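# Stand the held card in an empty stand pocket

## Task

Put the card the robot is already holding upright into a vacant pocket of the card stand. At the end, every card that was in the stand must still be in its original pocket, and the stand must be upright with all of its base resting on the table.

## Robot and tools

Robot: two arms with five-finger hands. left_arm has a left hand and its base is near scene (+0.006, +0.298, +0.033) m; right_arm has a right hand, base near (-0.028, -0.253, +0.025) m. Both bases are turned only slightly about z. The held card is in one of these hands at the start.

Frames: scene frame has its origin at table-top height midway between the arms, +z up, +x out over the table, left_arm on the +y side. Each arm reports its hand pose in its own base frame. Fixed cameras and the table use the scene frame. Motion offsets run along the current Hand target's own axes.

Hand point: a spot 0.05 m in front of the palm and 0.15 m out from the wrist mount along the fingers. Its +z runs along straight fingers, +y out of the palm. For the right hand +x points across the palm away from the thumb; for the left hand +x points toward the thumb. Straight fingers extend 0.06-0.07 m past the point, with their centre lines 0.06 m behind it (-y). A rigid wrist bracket on the little-finger side can collide with things. A thumb turned in front of the palm plus fingers can grip objects about 0.035-0.065 m thick.

Row layout (28 numbers, each in [-1, 1], always all 28 even if one arm moves): left dx, dy, dz, rx, ry, rz, then left little, ring, middle, index, thumb_bend, thumb_turn, force_limit, speed; then the same 14 for the right arm. The six pose numbers are an offset, not a pose: measured from that arm's Hand target as it was when the action (or move) began, along that target's axes; 1.0 = 0.6 m for dx-dz and 180 degrees for rx-rz, with rx, ry, rz forming a single rotation vector. Every row of an action counts from the same start, not from the previous row; repeating an offset in a new call moves further. Six zeros re-request the current Hand target. Finger numbers are targets: +1 straight/open, -1 curled/closed; thumb_turn +1 is beside the palm, -1 opposite the fingers. force_limit maps -1 to about 0 N and +1 to 10 N (15 N for thumb motors). speed rises from near zero at -1 to full at +0.48 and above; use -0.94 or lower for a gentle grip. There is no keep-as-is value: to leave a hand unchanged, resend the eight hand numbers of its last executed row (before any, use hand_measured plus hand_force_limit and hand_speed).

Tools:
- execute_actions(actions, cameras): actions is a list of actions; each action is up to 15 rows, one per 1/30 s step, and a short action holds its last row to fill 15 steps (0.5 s). cameras lists names, ["all"] or []; images come automatically only for an empty actions list.
- move(target, speed, blend, blocking, cameras): target is one 28-number row or a list of up to 15 rows; every row is an offset from the same starting Hand targets. speed is top path speed in m/s, 0.002 to 4.3, default 0.25 (rotation capped at twice that in rad/s), one value or one per target. blend in m rounds corners; 0 stops at each. blocking=false returns after about 0.5 s while motion continues. Paths are straight, capped at 10 s, and do not avoid obstacles or the other arm.
- wait(seconds 0-10, cameras), stop(cameras), zoom_image(camera, region [x0, y0, x1, y1] pixels, at most 504 by 504), show_instructions(), finished_scene(scene=1).

Cameras: cam_head_left, cam_head_right, cam_high, cam_low, cam_left_wrist, cam_right_wrist, each 672x504. Calibration may be off by a centimetre or so.

Results: end_effector_position (m) and end_effector_quat_wxyz in the arm's base frame; Hand target (the commanded pose after clipping, from which the next offsets count); joint positions, velocities (may read within noise) and torques; hand_measured, hand_stopped_by (moving, target, force, stalled, fault) and hand_load_n (positive when pushed open; a drop near 0 suggests the grip was lost), each six values in motor order; hand_force_limit, hand_speed; motor temperatures; MOTOR HOT or OVER-TEMPERATURE FAULT lines. A move adds a move: line such as done, off_target, moving, held or fault, plus limits=paced (pose clipped) or limits=held (steps withheld).

Behaviour: commanded orientation is clipped each step to within 40 degrees of the measured one. Arms are loose: hands commonly rest 1-3 cm (up to 5 cm) short, usually low, without touching anything; resend the remaining gap as an offset. Passing near an arm's own base can flip its shoulder posture, so route around it. Joint ranges (rad): waist ±2.880, shoulder 0 to 3.142, elbow 0 to 3.019, wrist pitch -1.693 to 1.571, wrist yaw ±1.571, wrist roll ±2.094.

Avoid: dropping the card or releasing it while it moves, knocking or tipping the stand, disturbing other cards, hard or fast contact with the table or fixed things, any contact between the two arms or one hand squeezing the other's fingers, excess finger force, and anything leaving the table. Long stretched or loaded holds heat motors and can make an arm collapse. Loose objects may occasionally get nudged by the scene. The reference page shows the left hand's layout.

Each tool is called after "Emit:" as name(argument=value, ...), one argument or row to a line, values as JSON.

Reference images:

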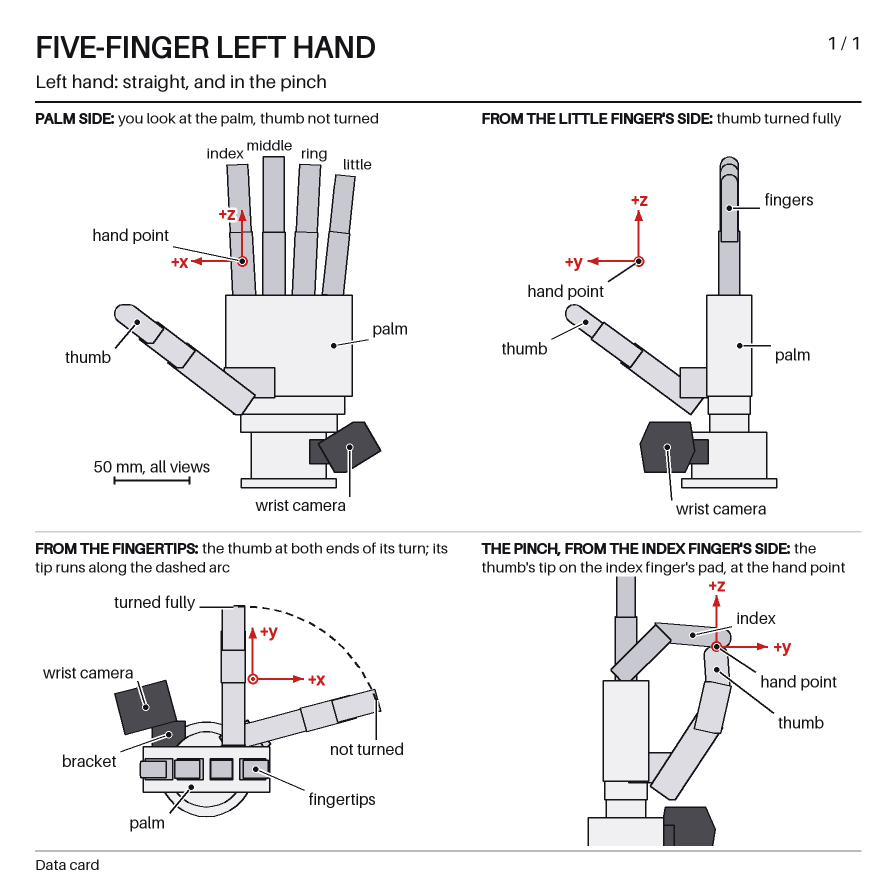

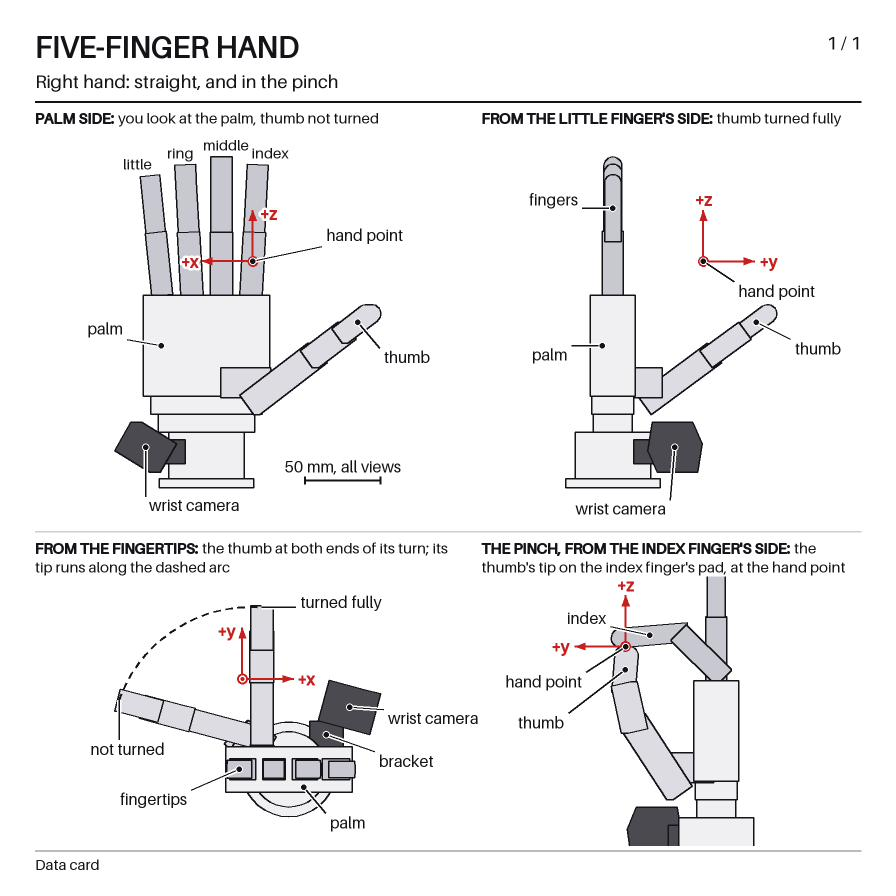

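## Session

Emit:
execute_actions(
  actions=[],
)

Scene clock: 0.00 s.
left_arm: end_effector_position=(+0.3743, +0.1760, +0.2098) hand_measured=(+1.000, +1.000, -0.276, -0.304, +0.268, -0.928) hand_load_n=(+0.0, +0.0, +10.5, +6.0, +3.5, -0.5) hand_stopped_by=(target, target, force, force, target, target) hand_force_limit=0.20 hand_speed=-0.90 end_effector_quat_wxyz=(+0.643, -0.660, +0.026, -0.389) | right_arm: end_effector_position=(+0.5373, +0.0328, +0.4473) hand_measured=(+1.000, +1.000, +1.000, +1.000, +1.000, +1.000) hand_load_n=(+0.0, +0.0, +0.0, +0.0, +0.0, +0.0) hand_stopped_by=(target, target, target, target, target, target) hand_force_limit=0.00 hand_speed=-0.80 end_effector_quat_wxyz=(+0.507, -0.491, +0.495, -0.506)
Joint positions: left_arm=[0.192 1.058 0.217 1.023 -0.787 -0.375] | right_arm=[0.008 1.031 1.057 0.001 0.012 0.005]
Joint velocities: within noise
Joint torques (N m): no reading
Motor temperatures (°C): left_arm=[24 26 28 23 24 22] | right_arm=[25 24 25 23 23 22]
Heat: left arm: hottest elbow 28 °C; right arm: hottest waist 25 °C.
Hand target: left_arm +0.3807, +0.1764, +0.2243; +0.644, -0.651, +0.017, -0.402 | right_arm +0.5400, +0.0330, +0.4604; +0.514, -0.484, +0.490, -0.511

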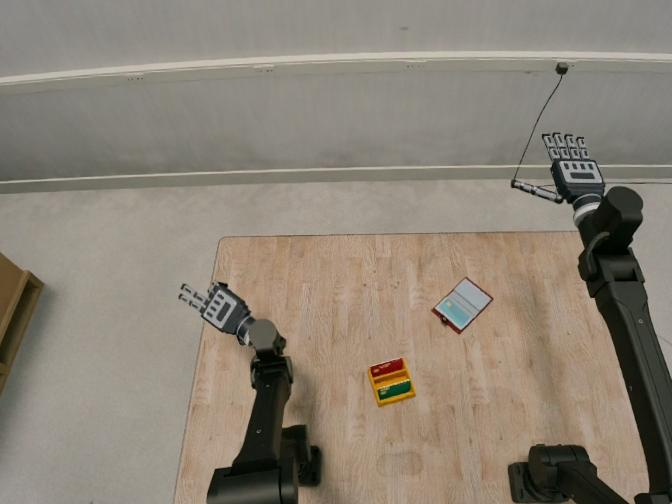

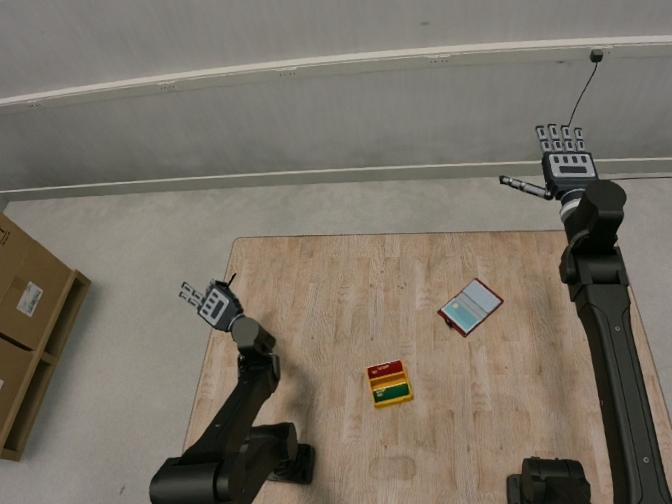

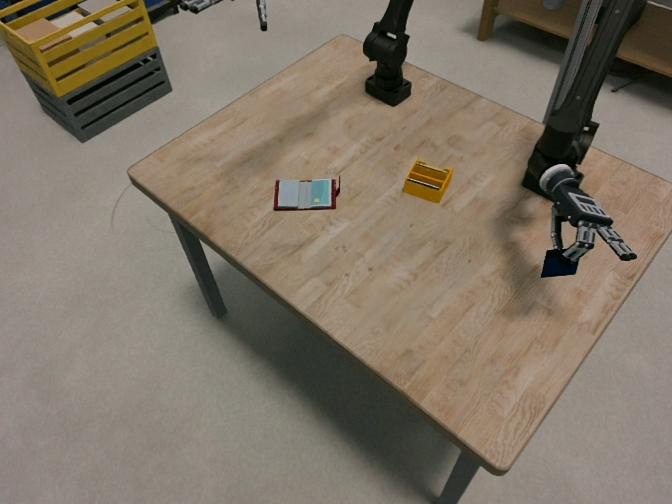

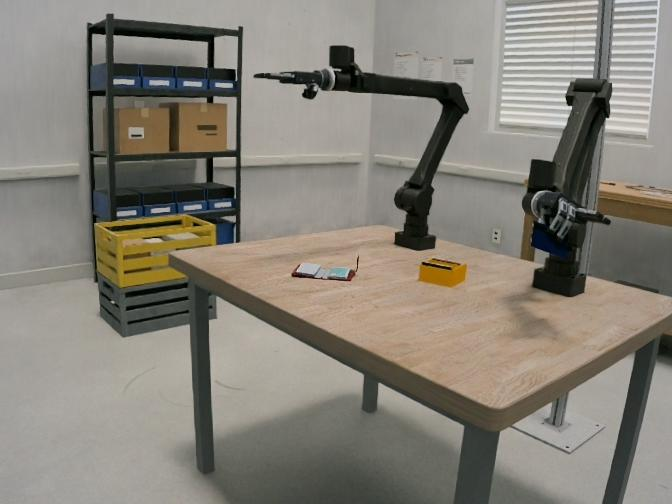

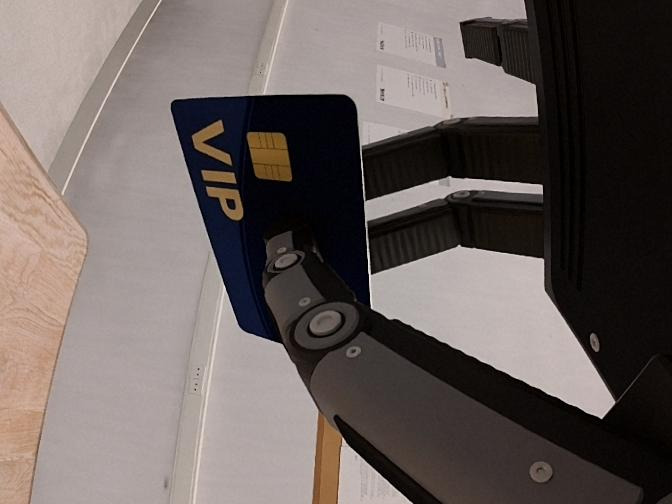

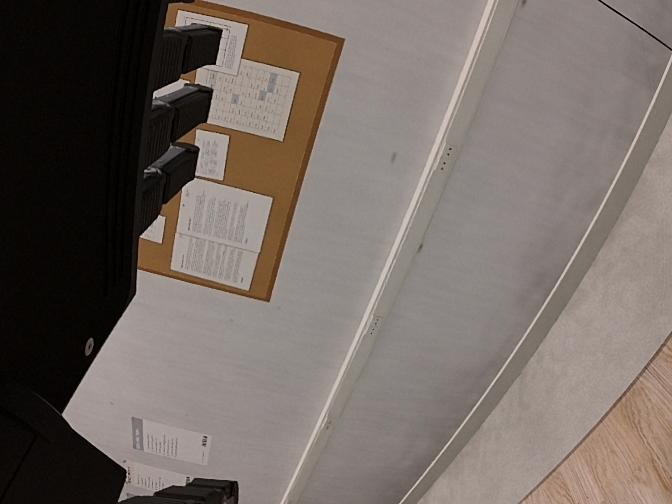

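Emit:
zoom_image(
  camera="cam_head_left",
  region=[350, 340, 440, 420],
)

Emit:
zoom_image(
  camera="cam_high",
  region=[380, 140, 480, 215],
)

Emit:
zoom_image(
  camera="cam_low",
  region=[400, 240, 490, 310],
)

Emit:
zoom_image(
  camera="cam_high",
  region=[510, 150, 650, 290],
)

Emit:
zoom_image(
  camera="cam_head_right",
  region=[350, 340, 440, 420],
)

Scaled by 5.600 from the camera's 672x504 image, which has a finer 960x720 frame.

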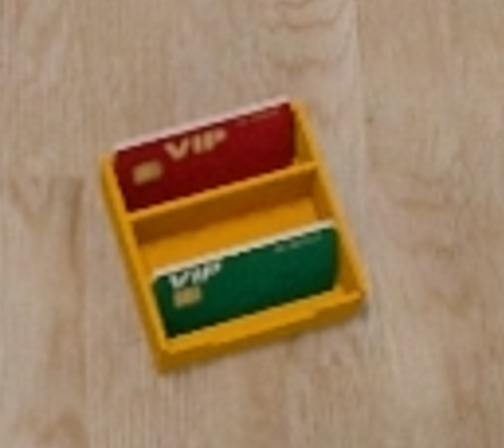

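Scaled by 5.040 from the camera's 672x504 image, which has a finer 960x720 frame.

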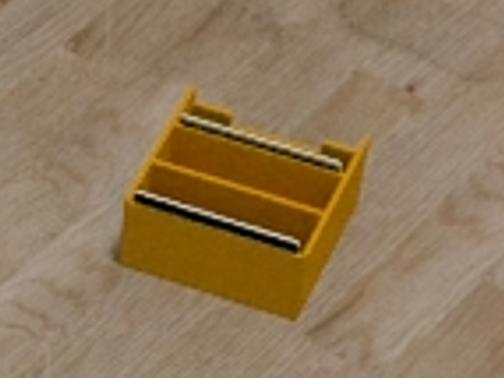

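Scaled by 5.600 from the camera's 672x504 image, which has a finer 960x720 frame.

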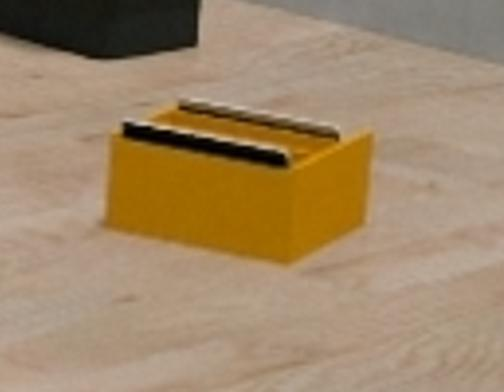

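Scaled by 3.600 from the camera's 672x504 image, which has a finer 960x720 frame.

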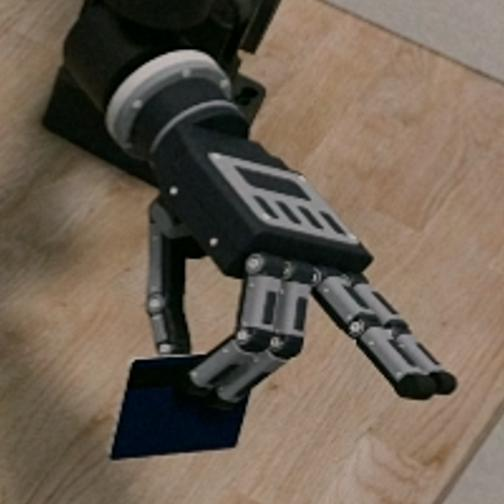

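Scaled by 5.600 from the camera's 672x504 image, which has a finer 960x720 frame.

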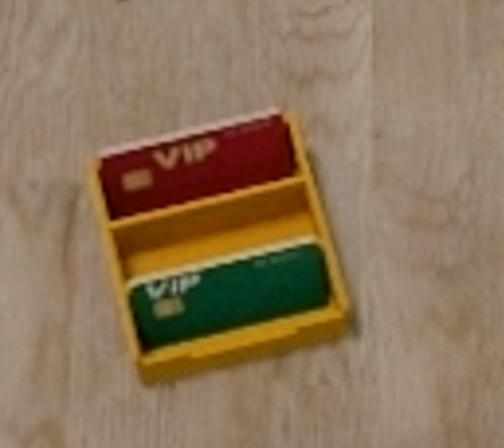

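Emit:
zoom_image(
  camera="cam_left_wrist",
  region=[150, 80, 390, 360],
)

Emit:
zoom_image(
  camera="cam_low",
  region=[500, 150, 640, 300],
)

Emit:
zoom_image(
  camera="cam_head_right",
  region=[160, 260, 280, 360],
)

Scaled by 1.800 from the camera's 672x504 image, which has a finer 960x720 frame.

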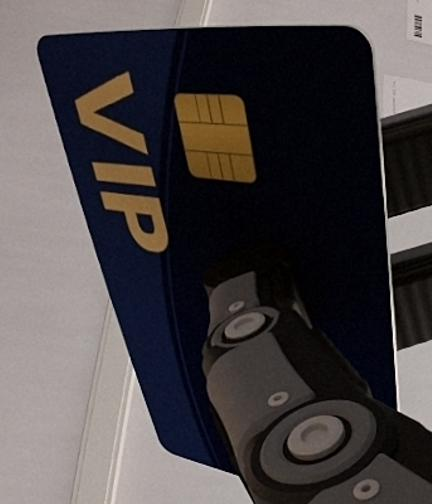

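Scaled by 3.360 from the camera's 672x504 image, which has a finer 960x720 frame.

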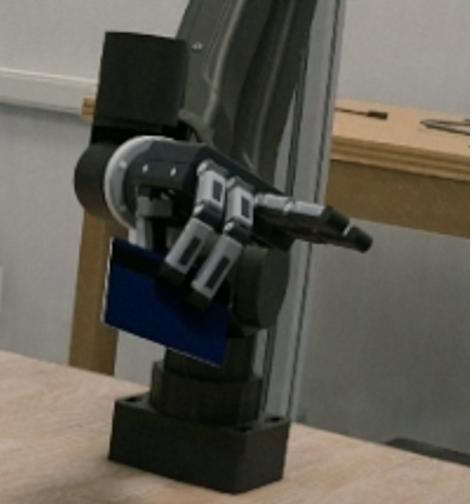

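Scaled by 4.200 from the camera's 672x504 image, which has a finer 960x720 frame.

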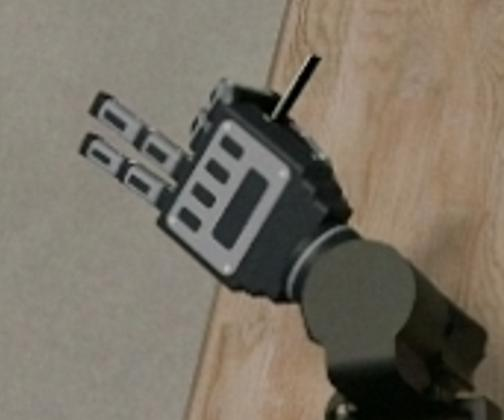

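Emit:
move(
  target=[0.1982, 0.0100, -0.7003, -0.3085, 0.1474, 0.1432, 1, 1, -0.276, -0.304, 0.268, -0.928, 0.20, -0.90, 0,0,0,0,0,0, 1,1,1,1,1,1, 0.0, -0.80],
  speed=0.18,
  cameras=["all"],
)

Scene clock: 339.57 s.
left_arm: end_effector_position=(+0.2303, -0.2176, +0.1896) hand_measured=(+1.000, +1.000, -0.276, -0.304, +0.270, -0.928) hand_load_n=(-0.5, +0.0, +10.0, +5.5, +2.5, -0.5) hand_stopped_by=(target, target, force, target, target, target) hand_force_limit=0.20 hand_speed=-0.90 end_effector_quat_wxyz=(-0.336, +0.740, -0.491, +0.313) | right_arm: end_effector_position=(+0.5373, +0.0328, +0.4473) hand_measured=(+1.000, +1.000, +1.000, +1.000, +1.000, +1.000) hand_load_n=(-0.5, +0.0, +0.0, -0.5, +0.0, +0.0) hand_stopped_by=(target, target, target, target, target, target) hand_force_limit=0.00 hand_speed=-0.80 end_effector_quat_wxyz=(+0.507, -0.491, +0.495, -0.506)
Joint positions: left_arm=[-1.132 0.872 0.749 -1.169 -0.926 -1.392] | right_arm=[0.008 1.031 1.057 0.001 0.012 0.005]
Joint torques (N m): left_arm=[-1.96 -2.78 11.97 0.29 -0.56 -0.25] | right_arm=[0.26 -8.41 10.47 2.48 0.15 -0.08]
Motor temperatures (°C): left_arm=[24 25 33 23 24 22] | right_arm=[25 25 37 23 23 22]
Heat: left arm: hottest elbow 33 °C; right arm: hottest elbow 37 °C.
Hand target: left_arm +0.2350, -0.2352, +0.2149; -0.321, +0.747, -0.477, +0.333 | right_arm +0.5400, +0.0330, +0.4604; +0.514, -0.484, +0.490, -0.511
Off the commanded pose: left_arm 0.031 m, 3 deg | right_arm 0.013 m, 1 deg.
move: off_target (left_arm, right_arm)
camera_calibration:
cam_left_wrist: T_world_to_cam=[[0.632448, 0.0443115, 0.773334, -0.274783], [-0.247477, -0.934479, 0.255937, -0.196947], [0.734006, -0.353249, -0.580044, -0.0217441], [0, 0, 0, 1]] pos_world=[0.141006, -0.179548, 0.250292]

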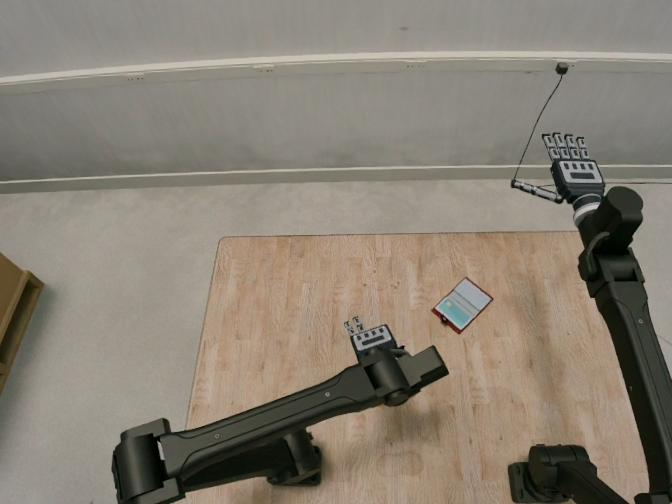

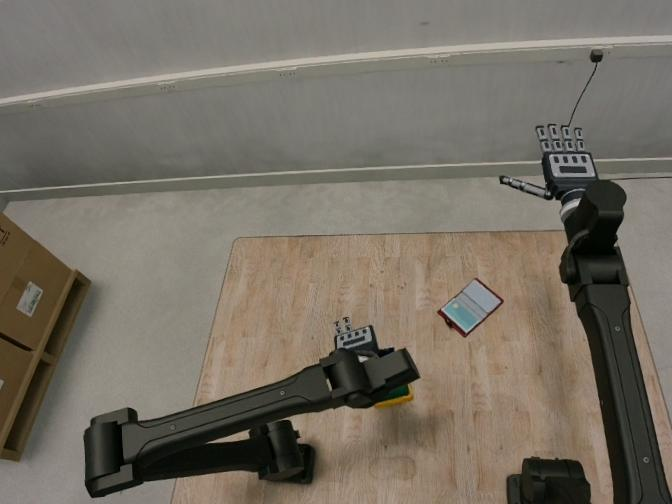

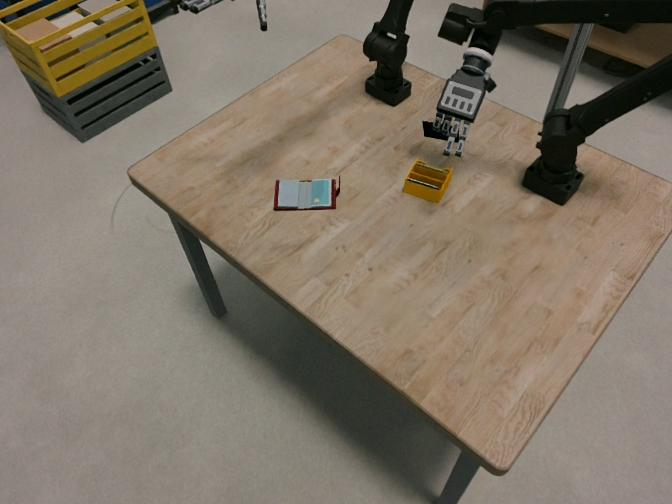

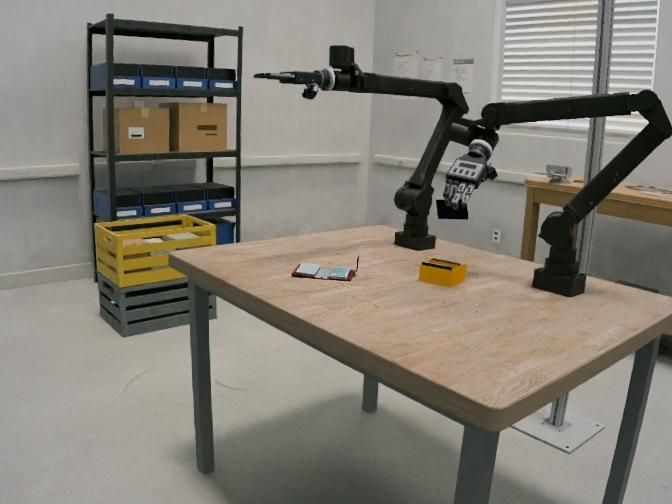

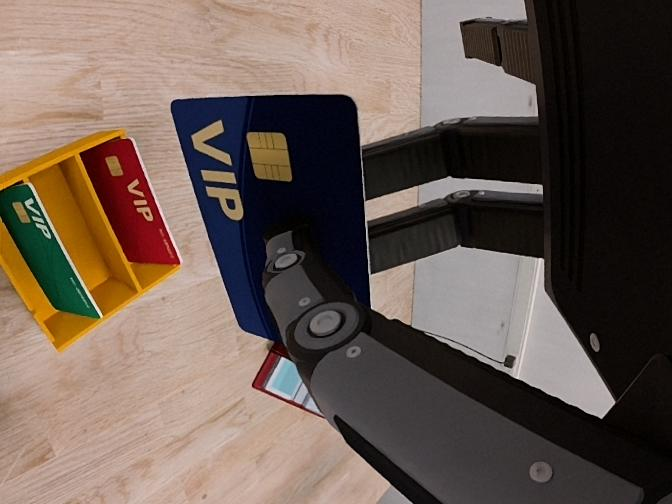

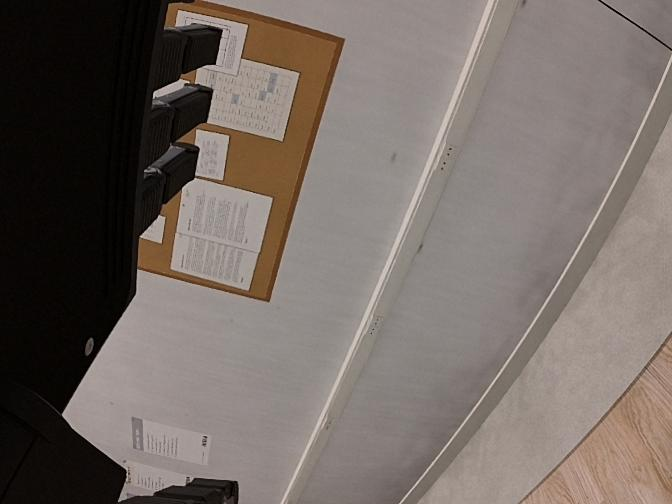

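Emit:
zoom_image(
  camera="cam_left_wrist",
  region=[0, 110, 260, 370],
)

Emit:
zoom_image(
  camera="cam_high",
  region=[390, 80, 500, 210],
)

Emit:
zoom_image(
  camera="cam_low",
  region=[400, 130, 510, 300],
)

Scaled by 1.938 from the camera's 672x504 image, which has a finer 960x720 frame.

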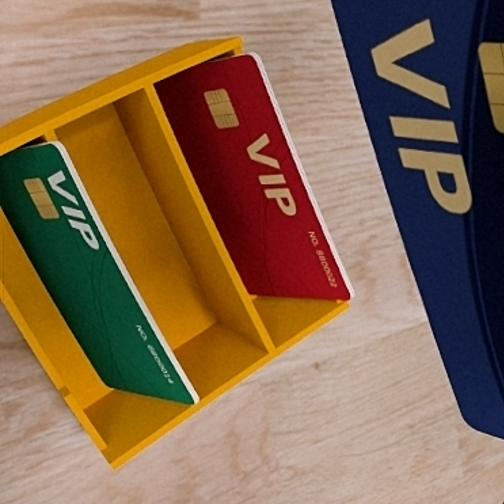

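Scaled by 3.877 from the camera's 672x504 image, which has a finer 960x720 frame.

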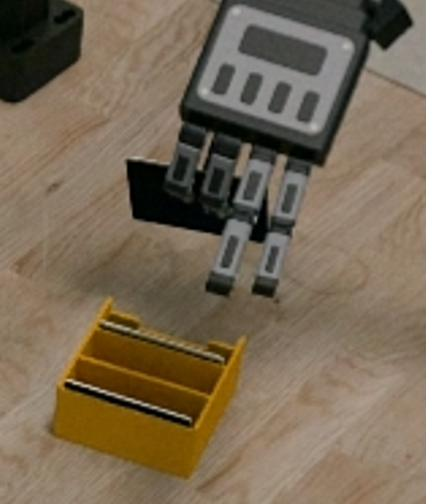

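Scaled by 2.965 from the camera's 672x504 image, which has a finer 960x720 frame.

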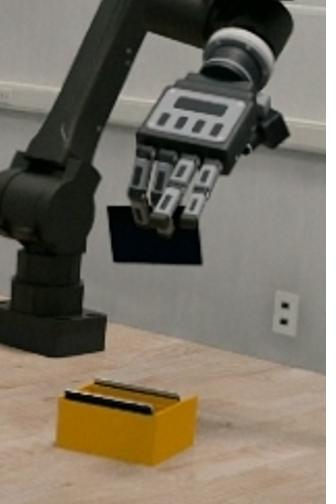

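Emit:
move(
  target=[0.0213, 0.1565, 0.0663, 0.0011, 0.0078, -0.0174, 1, 1, -0.276, -0.304, 0.268, -0.928, 0.20, -0.90, 0,0,0,0,0,0, 1,1,1,1,1,1, 0.0, -0.80],
  speed=0.1,
  cameras=["cam_left_wrist","cam_high","cam_low","cam_head_right"],
)

Emit:
zoom_image(
  camera="cam_left_wrist",
  region=[0, 90, 300, 360],
)

Emit:
zoom_image(
  camera="cam_high",
  region=[380, 100, 500, 215],
)

Emit:
zoom_image(
  camera="cam_low",
  region=[390, 180, 510, 300],
)

Emit:
zoom_image(
  camera="cam_head_right",
  region=[330, 310, 450, 420],
)

Scene clock: 417.30 s.
left_arm: end_effector_position=(+0.2231, -0.2664, +0.1195) hand_measured=(+1.000, +1.000, -0.276, -0.304, +0.270, -0.928) hand_load_n=(+0.0, +0.0, +10.0, +5.5, +2.5, -0.5) hand_stopped_by=(target, target, force, target, target, target) hand_force_limit=0.20 hand_speed=-0.90 end_effector_quat_wxyz=(-0.311, +0.753, -0.469, +0.341) | right_arm: end_effector_position=(+0.5373, +0.0328, +0.4473) hand_measured=(+1.000, +1.000, +1.000, +1.000, +1.000, +1.000) hand_load_n=(+0.0, +0.0, +0.0, +0.0, +0.0, +0.0) hand_stopped_by=(target, target, target, target, target, target) hand_force_limit=0.00 hand_speed=-0.80 end_effector_quat_wxyz=(+0.507, -0.491, +0.495, -0.506)
Joint positions: left_arm=[-1.23 1.049 0.649 -0.951 -0.942 -1.574] | right_arm=[0.008 1.031 1.057 0.001 0.012 0.005]
Joint torques (N m): left_arm=[-1.85 -4.42 6.46 1.54 -1.13 -0.24] | right_arm=[0.15 -8.18 10.58 2.32 0.06 -0.1]
Heat: left arm: hottest elbow 37 °C; right arm: hottest elbow 37 °C.
Hand target: left_arm +0.2243, -0.2724, +0.1197; -0.308, +0.755, -0.460, +0.352 | right_arm +0.5400, +0.0330, +0.4604; +0.514, -0.484, +0.490, -0.511
Off the commanded pose: left_arm 0.006 m, 2 deg | right_arm 0.013 m, 1 deg.
move: off_target (right_arm)
camera_calibration:
cam_left_wrist: T_world_to_cam=[[0.61429, 0.117416, 0.780296, -0.191185], [-0.244283, -0.91199, 0.329545, -0.229886], [0.750316, -0.393049, -0.531544, -0.0943329], [0, 0, 0, 1]] pos_world=[0.132065, -0.224283, 0.174797]
Images, in order (width x height): cam_head_right 672x504, cam_high 672x504, cam_low 672x504, cam_left_wrist 672x504.

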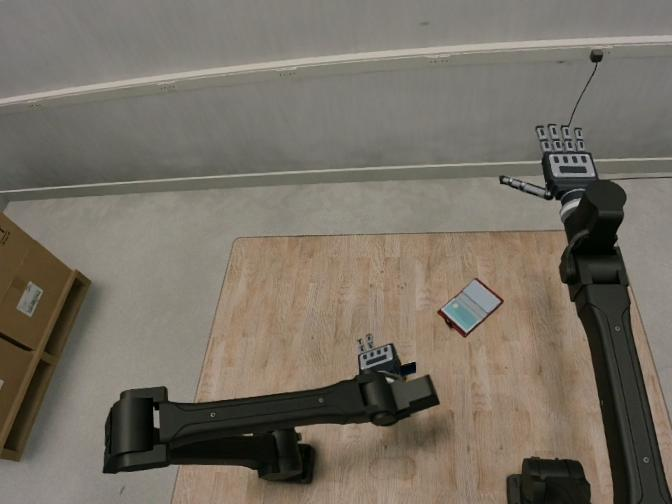

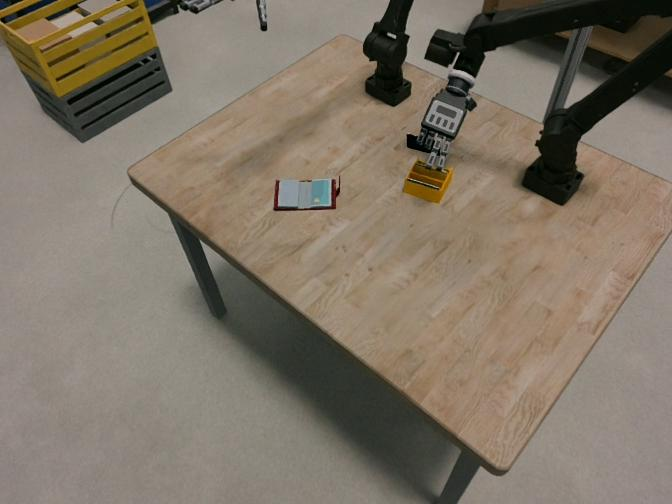

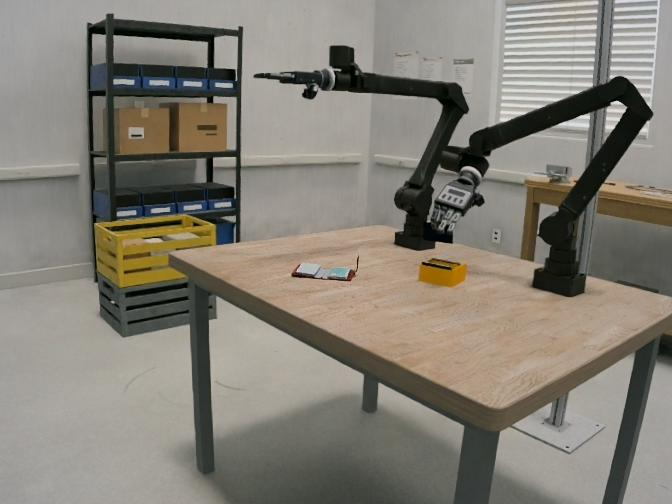

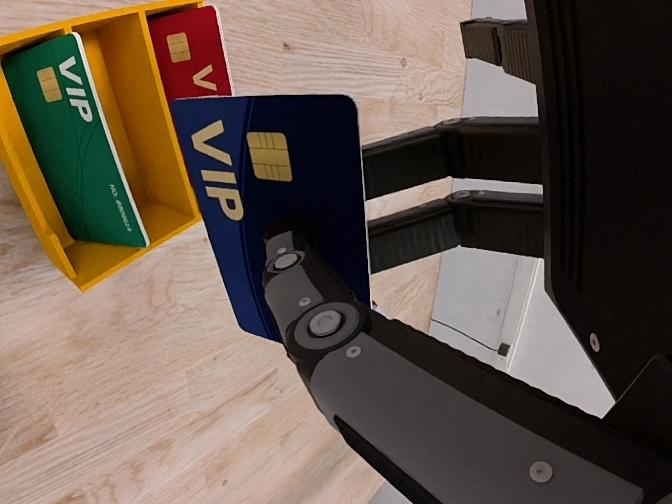

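Scaled by 1.680 from the camera's 672x504 image, which has a finer 960x720 frame.

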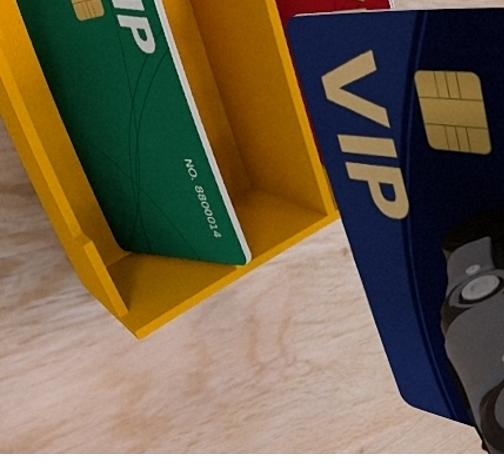

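Scaled by 4.200 from the camera's 672x504 image, which has a finer 960x720 frame.

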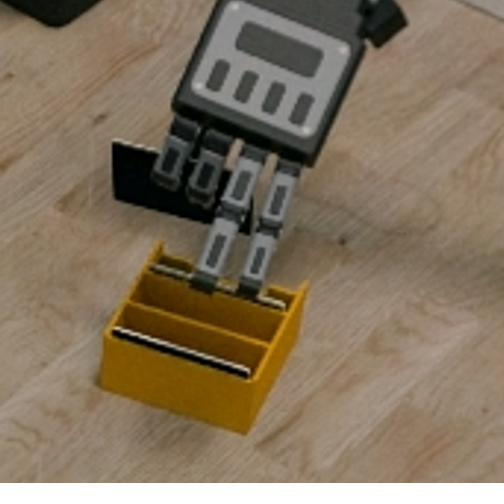

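Scaled by 4.200 from the camera's 672x504 image, which has a finer 960x720 frame.

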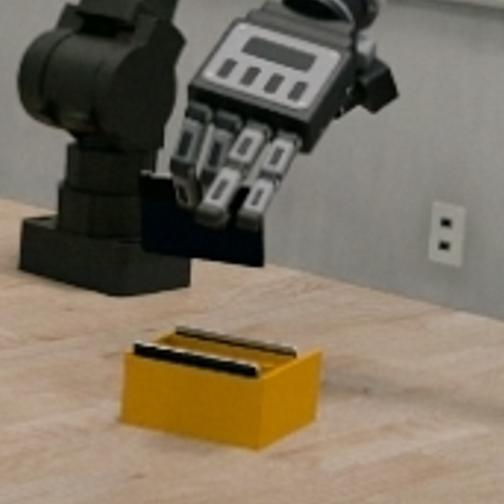

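Scaled by 4.200 from the camera's 672x504 image, which has a finer 960x720 frame.

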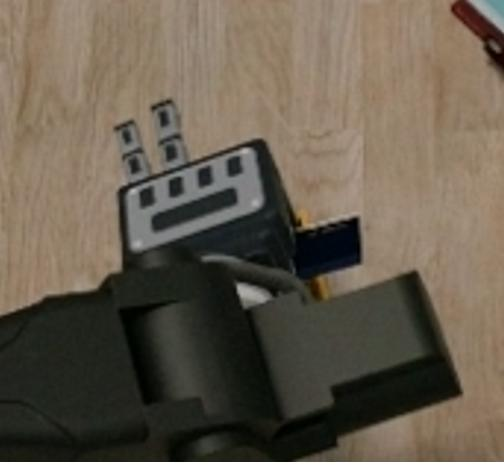

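Emit:
move(
  target=[-0.0419, 0.0394, 0.0374, 0, 0, 0, 1, 1, -0.276, -0.304, 0.268, -0.928, 0.20, -0.90, 0,0,0,0,0,0, 1,1,1,1,1,1, 0.0, -0.80],
  speed=0.06,
  cameras=["cam_left_wrist","cam_high","cam_low","cam_head_right"],
)

Emit:
zoom_image(
  camera="cam_left_wrist",
  region=[0, 0, 300, 360],
)

Emit:
zoom_image(
  camera="cam_high",
  region=[390, 120, 480, 215],
)

Emit:
zoom_image(
  camera="cam_low",
  region=[400, 200, 500, 300],
)

Scene clock: 506.70 s.
left_arm: end_effector_position=(+0.2191, -0.2552, +0.0839) hand_measured=(+1.000, +1.000, -0.276, -0.304, +0.270, -0.928) hand_load_n=(+0.0, +0.0, +10.0, +5.5, +2.5, -1.0) hand_stopped_by=(target, target, force, target, target, target) hand_force_limit=0.20 hand_speed=-0.90 end_effector_quat_wxyz=(-0.305, +0.755, -0.464, +0.349) | right_arm: end_effector_position=(+0.5373, +0.0328, +0.4473) hand_measured=(+1.000, +1.000, +1.000, +1.000, +1.000, +1.000) hand_load_n=(+0.0, +0.0, +0.0, +0.0, +0.0, -0.5) hand_stopped_by=(target, target, target, target, target, target) hand_force_limit=0.00 hand_speed=-0.80 end_effector_quat_wxyz=(+0.507, -0.491, +0.495, -0.506)
Joint positions: left_arm=[-1.23 1.053 0.542 -0.816 -0.942 -1.574] | right_arm=[0.008 1.031 1.057 0.001 0.012 0.005]
Joint torques (N m): left_arm=[-0.62 -3.96 5.97 1.55 -0.97 0.05] | right_arm=[-0.5 -8.29 10.54 2.5 0.11 -0.12]
Heat: left arm: hottest elbow 33 °C; right arm: hottest elbow 38 °C.
Hand target: left_arm +0.2230, -0.2554, +0.0821; -0.308, +0.755, -0.460, +0.352 | right_arm +0.5400, +0.0330, +0.4604; +0.514, -0.484, +0.490, -0.511
Off the commanded pose: left_arm 0.004 m, 1 deg | right_arm 0.013 m, 1 deg.
move: off_target (right_arm)
camera_calibration:
cam_left_wrist: T_world_to_cam=[[0.608001, 0.135083, 0.78236, -0.156603], [-0.246998, -0.904335, 0.348094, -0.207941], [0.754537, -0.404883, -0.516472, -0.111067], [0, 0, 0, 1]] pos_world=[0.127658, -0.211864, 0.13754]
Images, in order (width x height): cam_head_right 672x504, cam_high 672x504, cam_low 672x504, cam_left_wrist 672x504.

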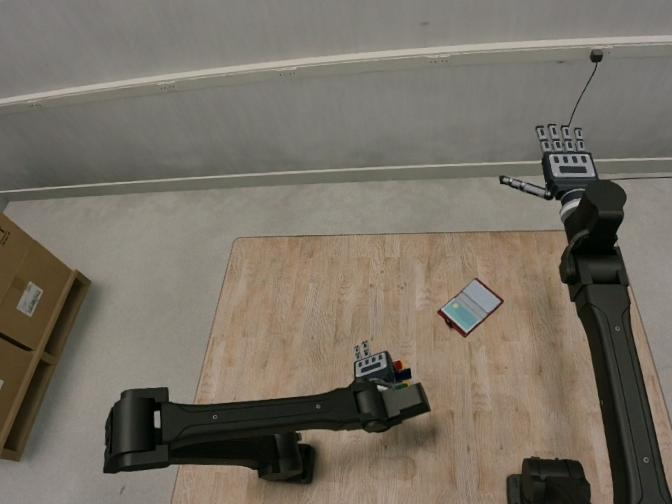

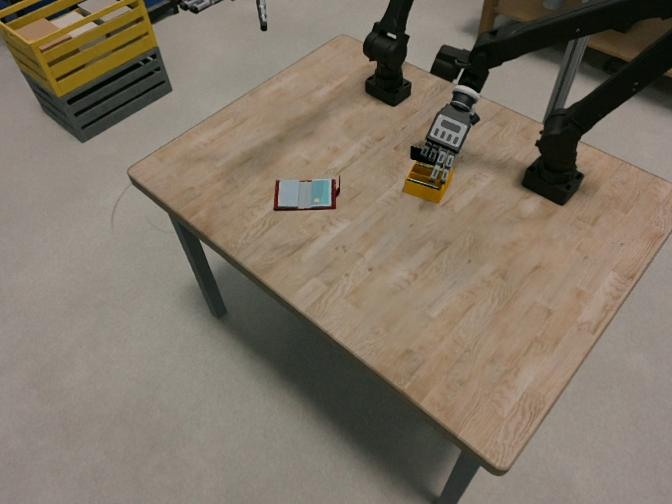

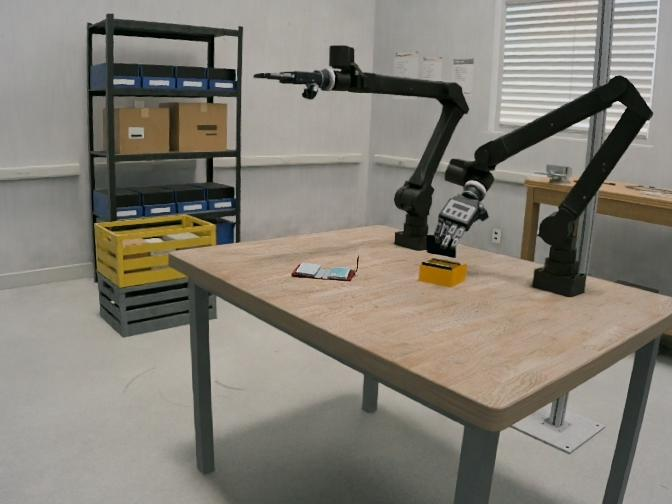

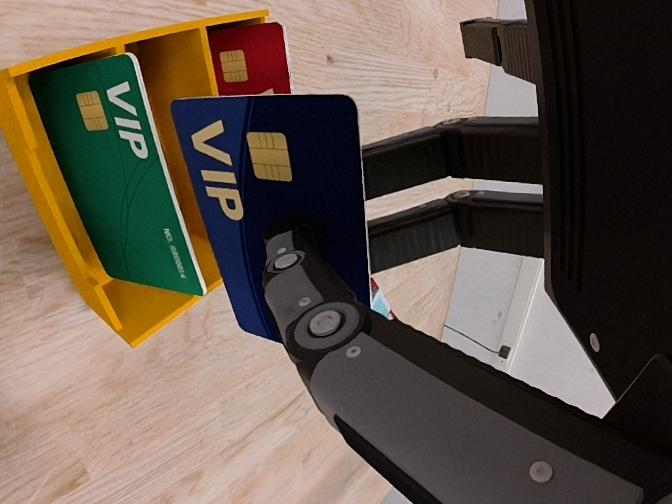

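Scaled by 1.400 from the camera's 672x504 image, which has a finer 960x720 frame.

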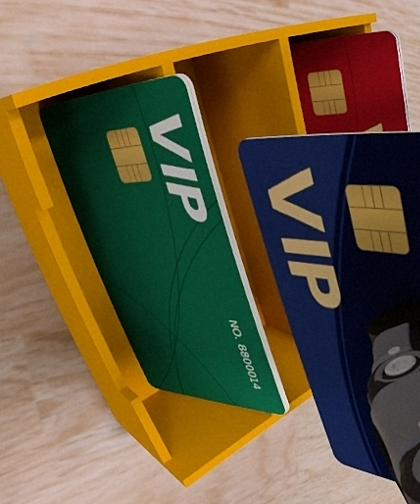

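Scaled by 5.305 from the camera's 672x504 image, which has a finer 960x720 frame.

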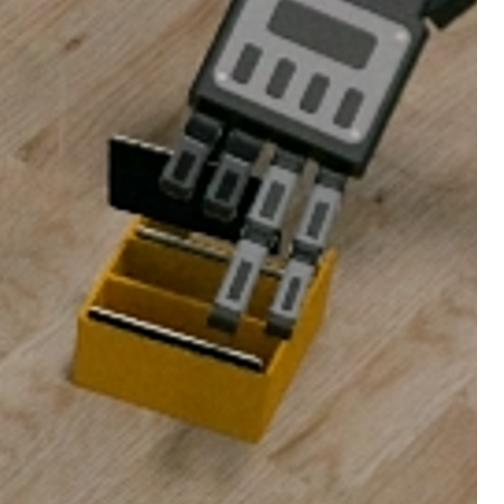

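Scaled by 5.040 from the camera's 672x504 image, which has a finer 960x720 frame.

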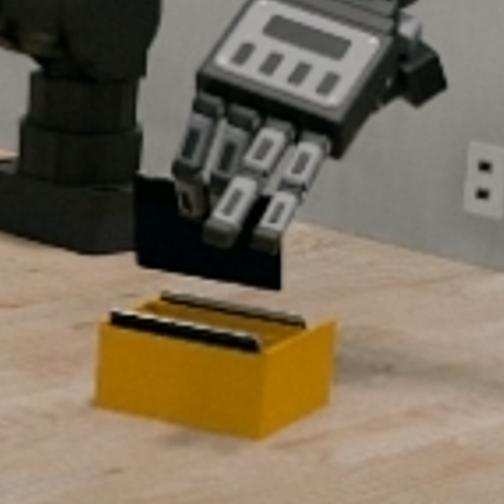

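Emit:
move(
  target=[-0.0208, -0.0087, 0.0029, 0, 0, 0, 1, 1, -0.276, -0.304, 0.268, -0.928, 0.20, -0.90, 0,0,0,0,0,0, 1,1,1,1,1,1, 0.0, -0.80],
  speed=0.05,
  cameras=["cam_left_wrist","cam_high","cam_low"],
)

Emit:
zoom_image(
  camera="cam_left_wrist",
  region=[0, 0, 300, 360],
)

Emit:
zoom_image(
  camera="cam_high",
  region=[390, 130, 470, 210],
)

Emit:
zoom_image(
  camera="cam_low",
  region=[410, 220, 480, 290],
)

Scene clock: 573.67 s.
left_arm: end_effector_position=(+0.2191, -0.2410, +0.0783) hand_measured=(+1.000, +1.000, -0.276, -0.304, +0.270, -0.928) hand_load_n=(+0.0, +0.0, +10.0, +5.0, +2.5, -0.5) hand_stopped_by=(target, target, force, target, target, target) hand_force_limit=0.20 hand_speed=-0.90 end_effector_quat_wxyz=(-0.311, +0.754, -0.465, +0.344) | right_arm: end_effector_position=(+0.5373, +0.0328, +0.4473) hand_measured=(+1.000, +1.000, +1.000, +1.000, +1.000, +1.000) hand_load_n=(+0.0, +0.0, +0.0, +0.0, +0.0, +0.0) hand_stopped_by=(target, target, target, target, target, target) hand_force_limit=0.00 hand_speed=-0.80 end_effector_quat_wxyz=(+0.507, -0.491, +0.495, -0.506)
Joint positions: left_arm=[-1.213 1.026 0.51 -0.81 -0.942 -1.553] | right_arm=[0.008 1.031 1.057 0.001 0.012 0.005]
Joint torques (N m): left_arm=[-0.56 -5.13 5.91 1.58 -0.77 0.14] | right_arm=[-0.21 -8.41 10.37 2.24 0.19 -0.14]
Heat: left arm: hottest elbow 32 °C; right arm: hottest elbow 38 °C.
Hand target: left_arm +0.2228, -0.2417, +0.0821; -0.308, +0.755, -0.460, +0.352 | right_arm +0.5400, +0.0330, +0.4604; +0.514, -0.484, +0.490, -0.511
Off the commanded pose: left_arm 0.005 m, 1 deg | right_arm 0.013 m, 1 deg.
move: off_target (right_arm)
camera_calibration:
cam_left_wrist: T_world_to_cam=[[0.609315, 0.125639, 0.782911, -0.156669], [-0.242079, -0.910752, 0.334557, -0.194769], [0.755072, -0.393376, -0.524521, -0.104945], [0, 0, 0, 1]] pos_world=[0.127552, -0.198986, 0.132773]
Images, in order (width x height): cam_high 672x504, cam_low 672x504, cam_left_wrist 672x504.

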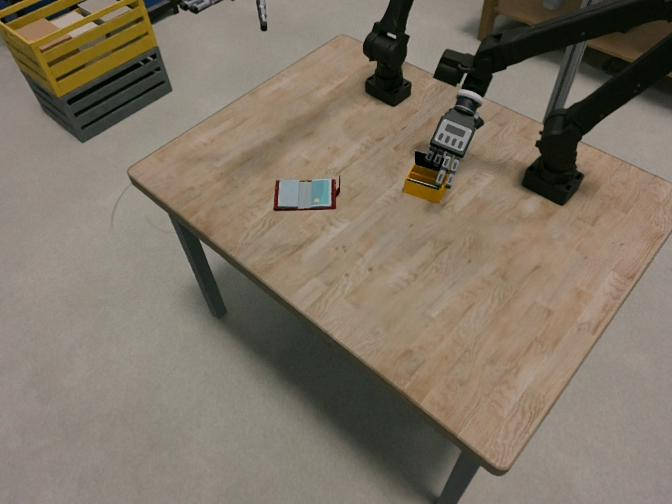

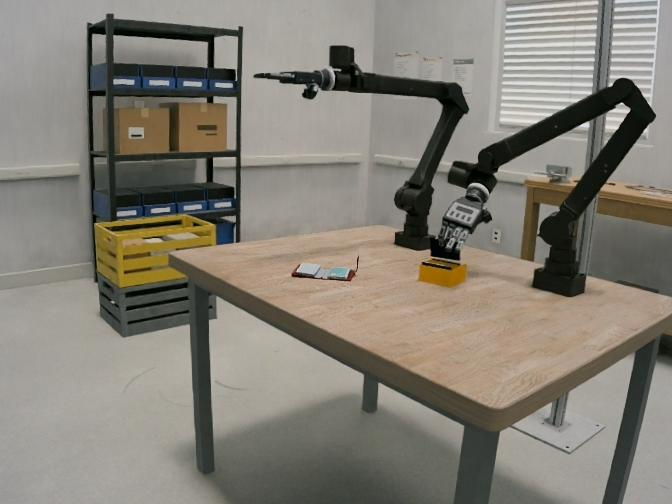

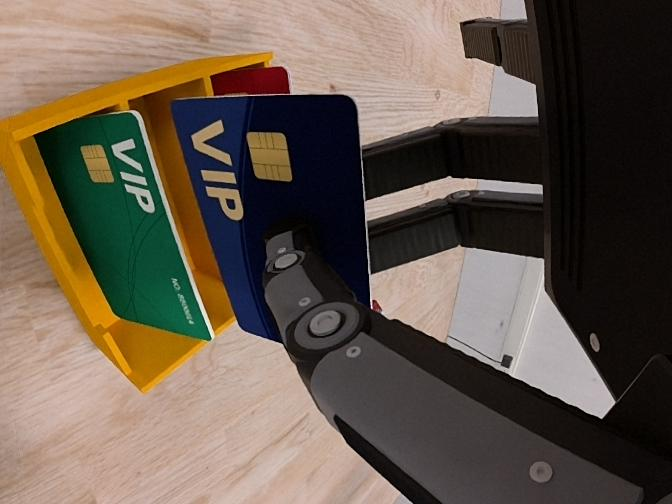

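Scaled by 1.400 from the camera's 672x504 image, which has a finer 960x720 frame.

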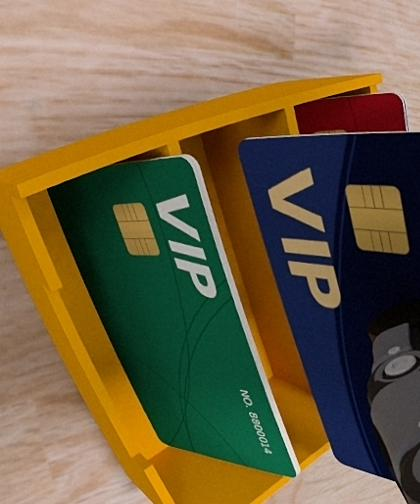

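Scaled by 6.300 from the camera's 672x504 image, which has a finer 960x720 frame.

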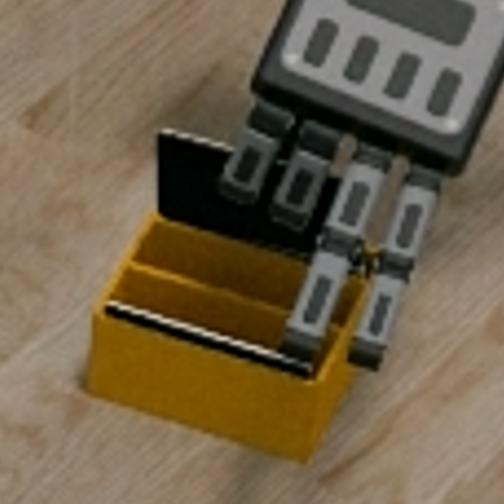

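Scaled by 7.200 from the camera's 672x504 image, which has a finer 960x720 frame.

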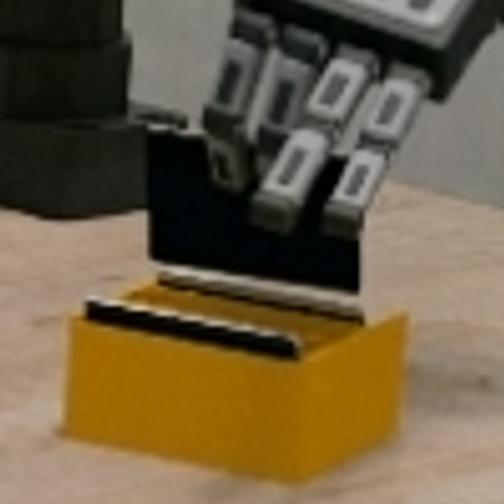

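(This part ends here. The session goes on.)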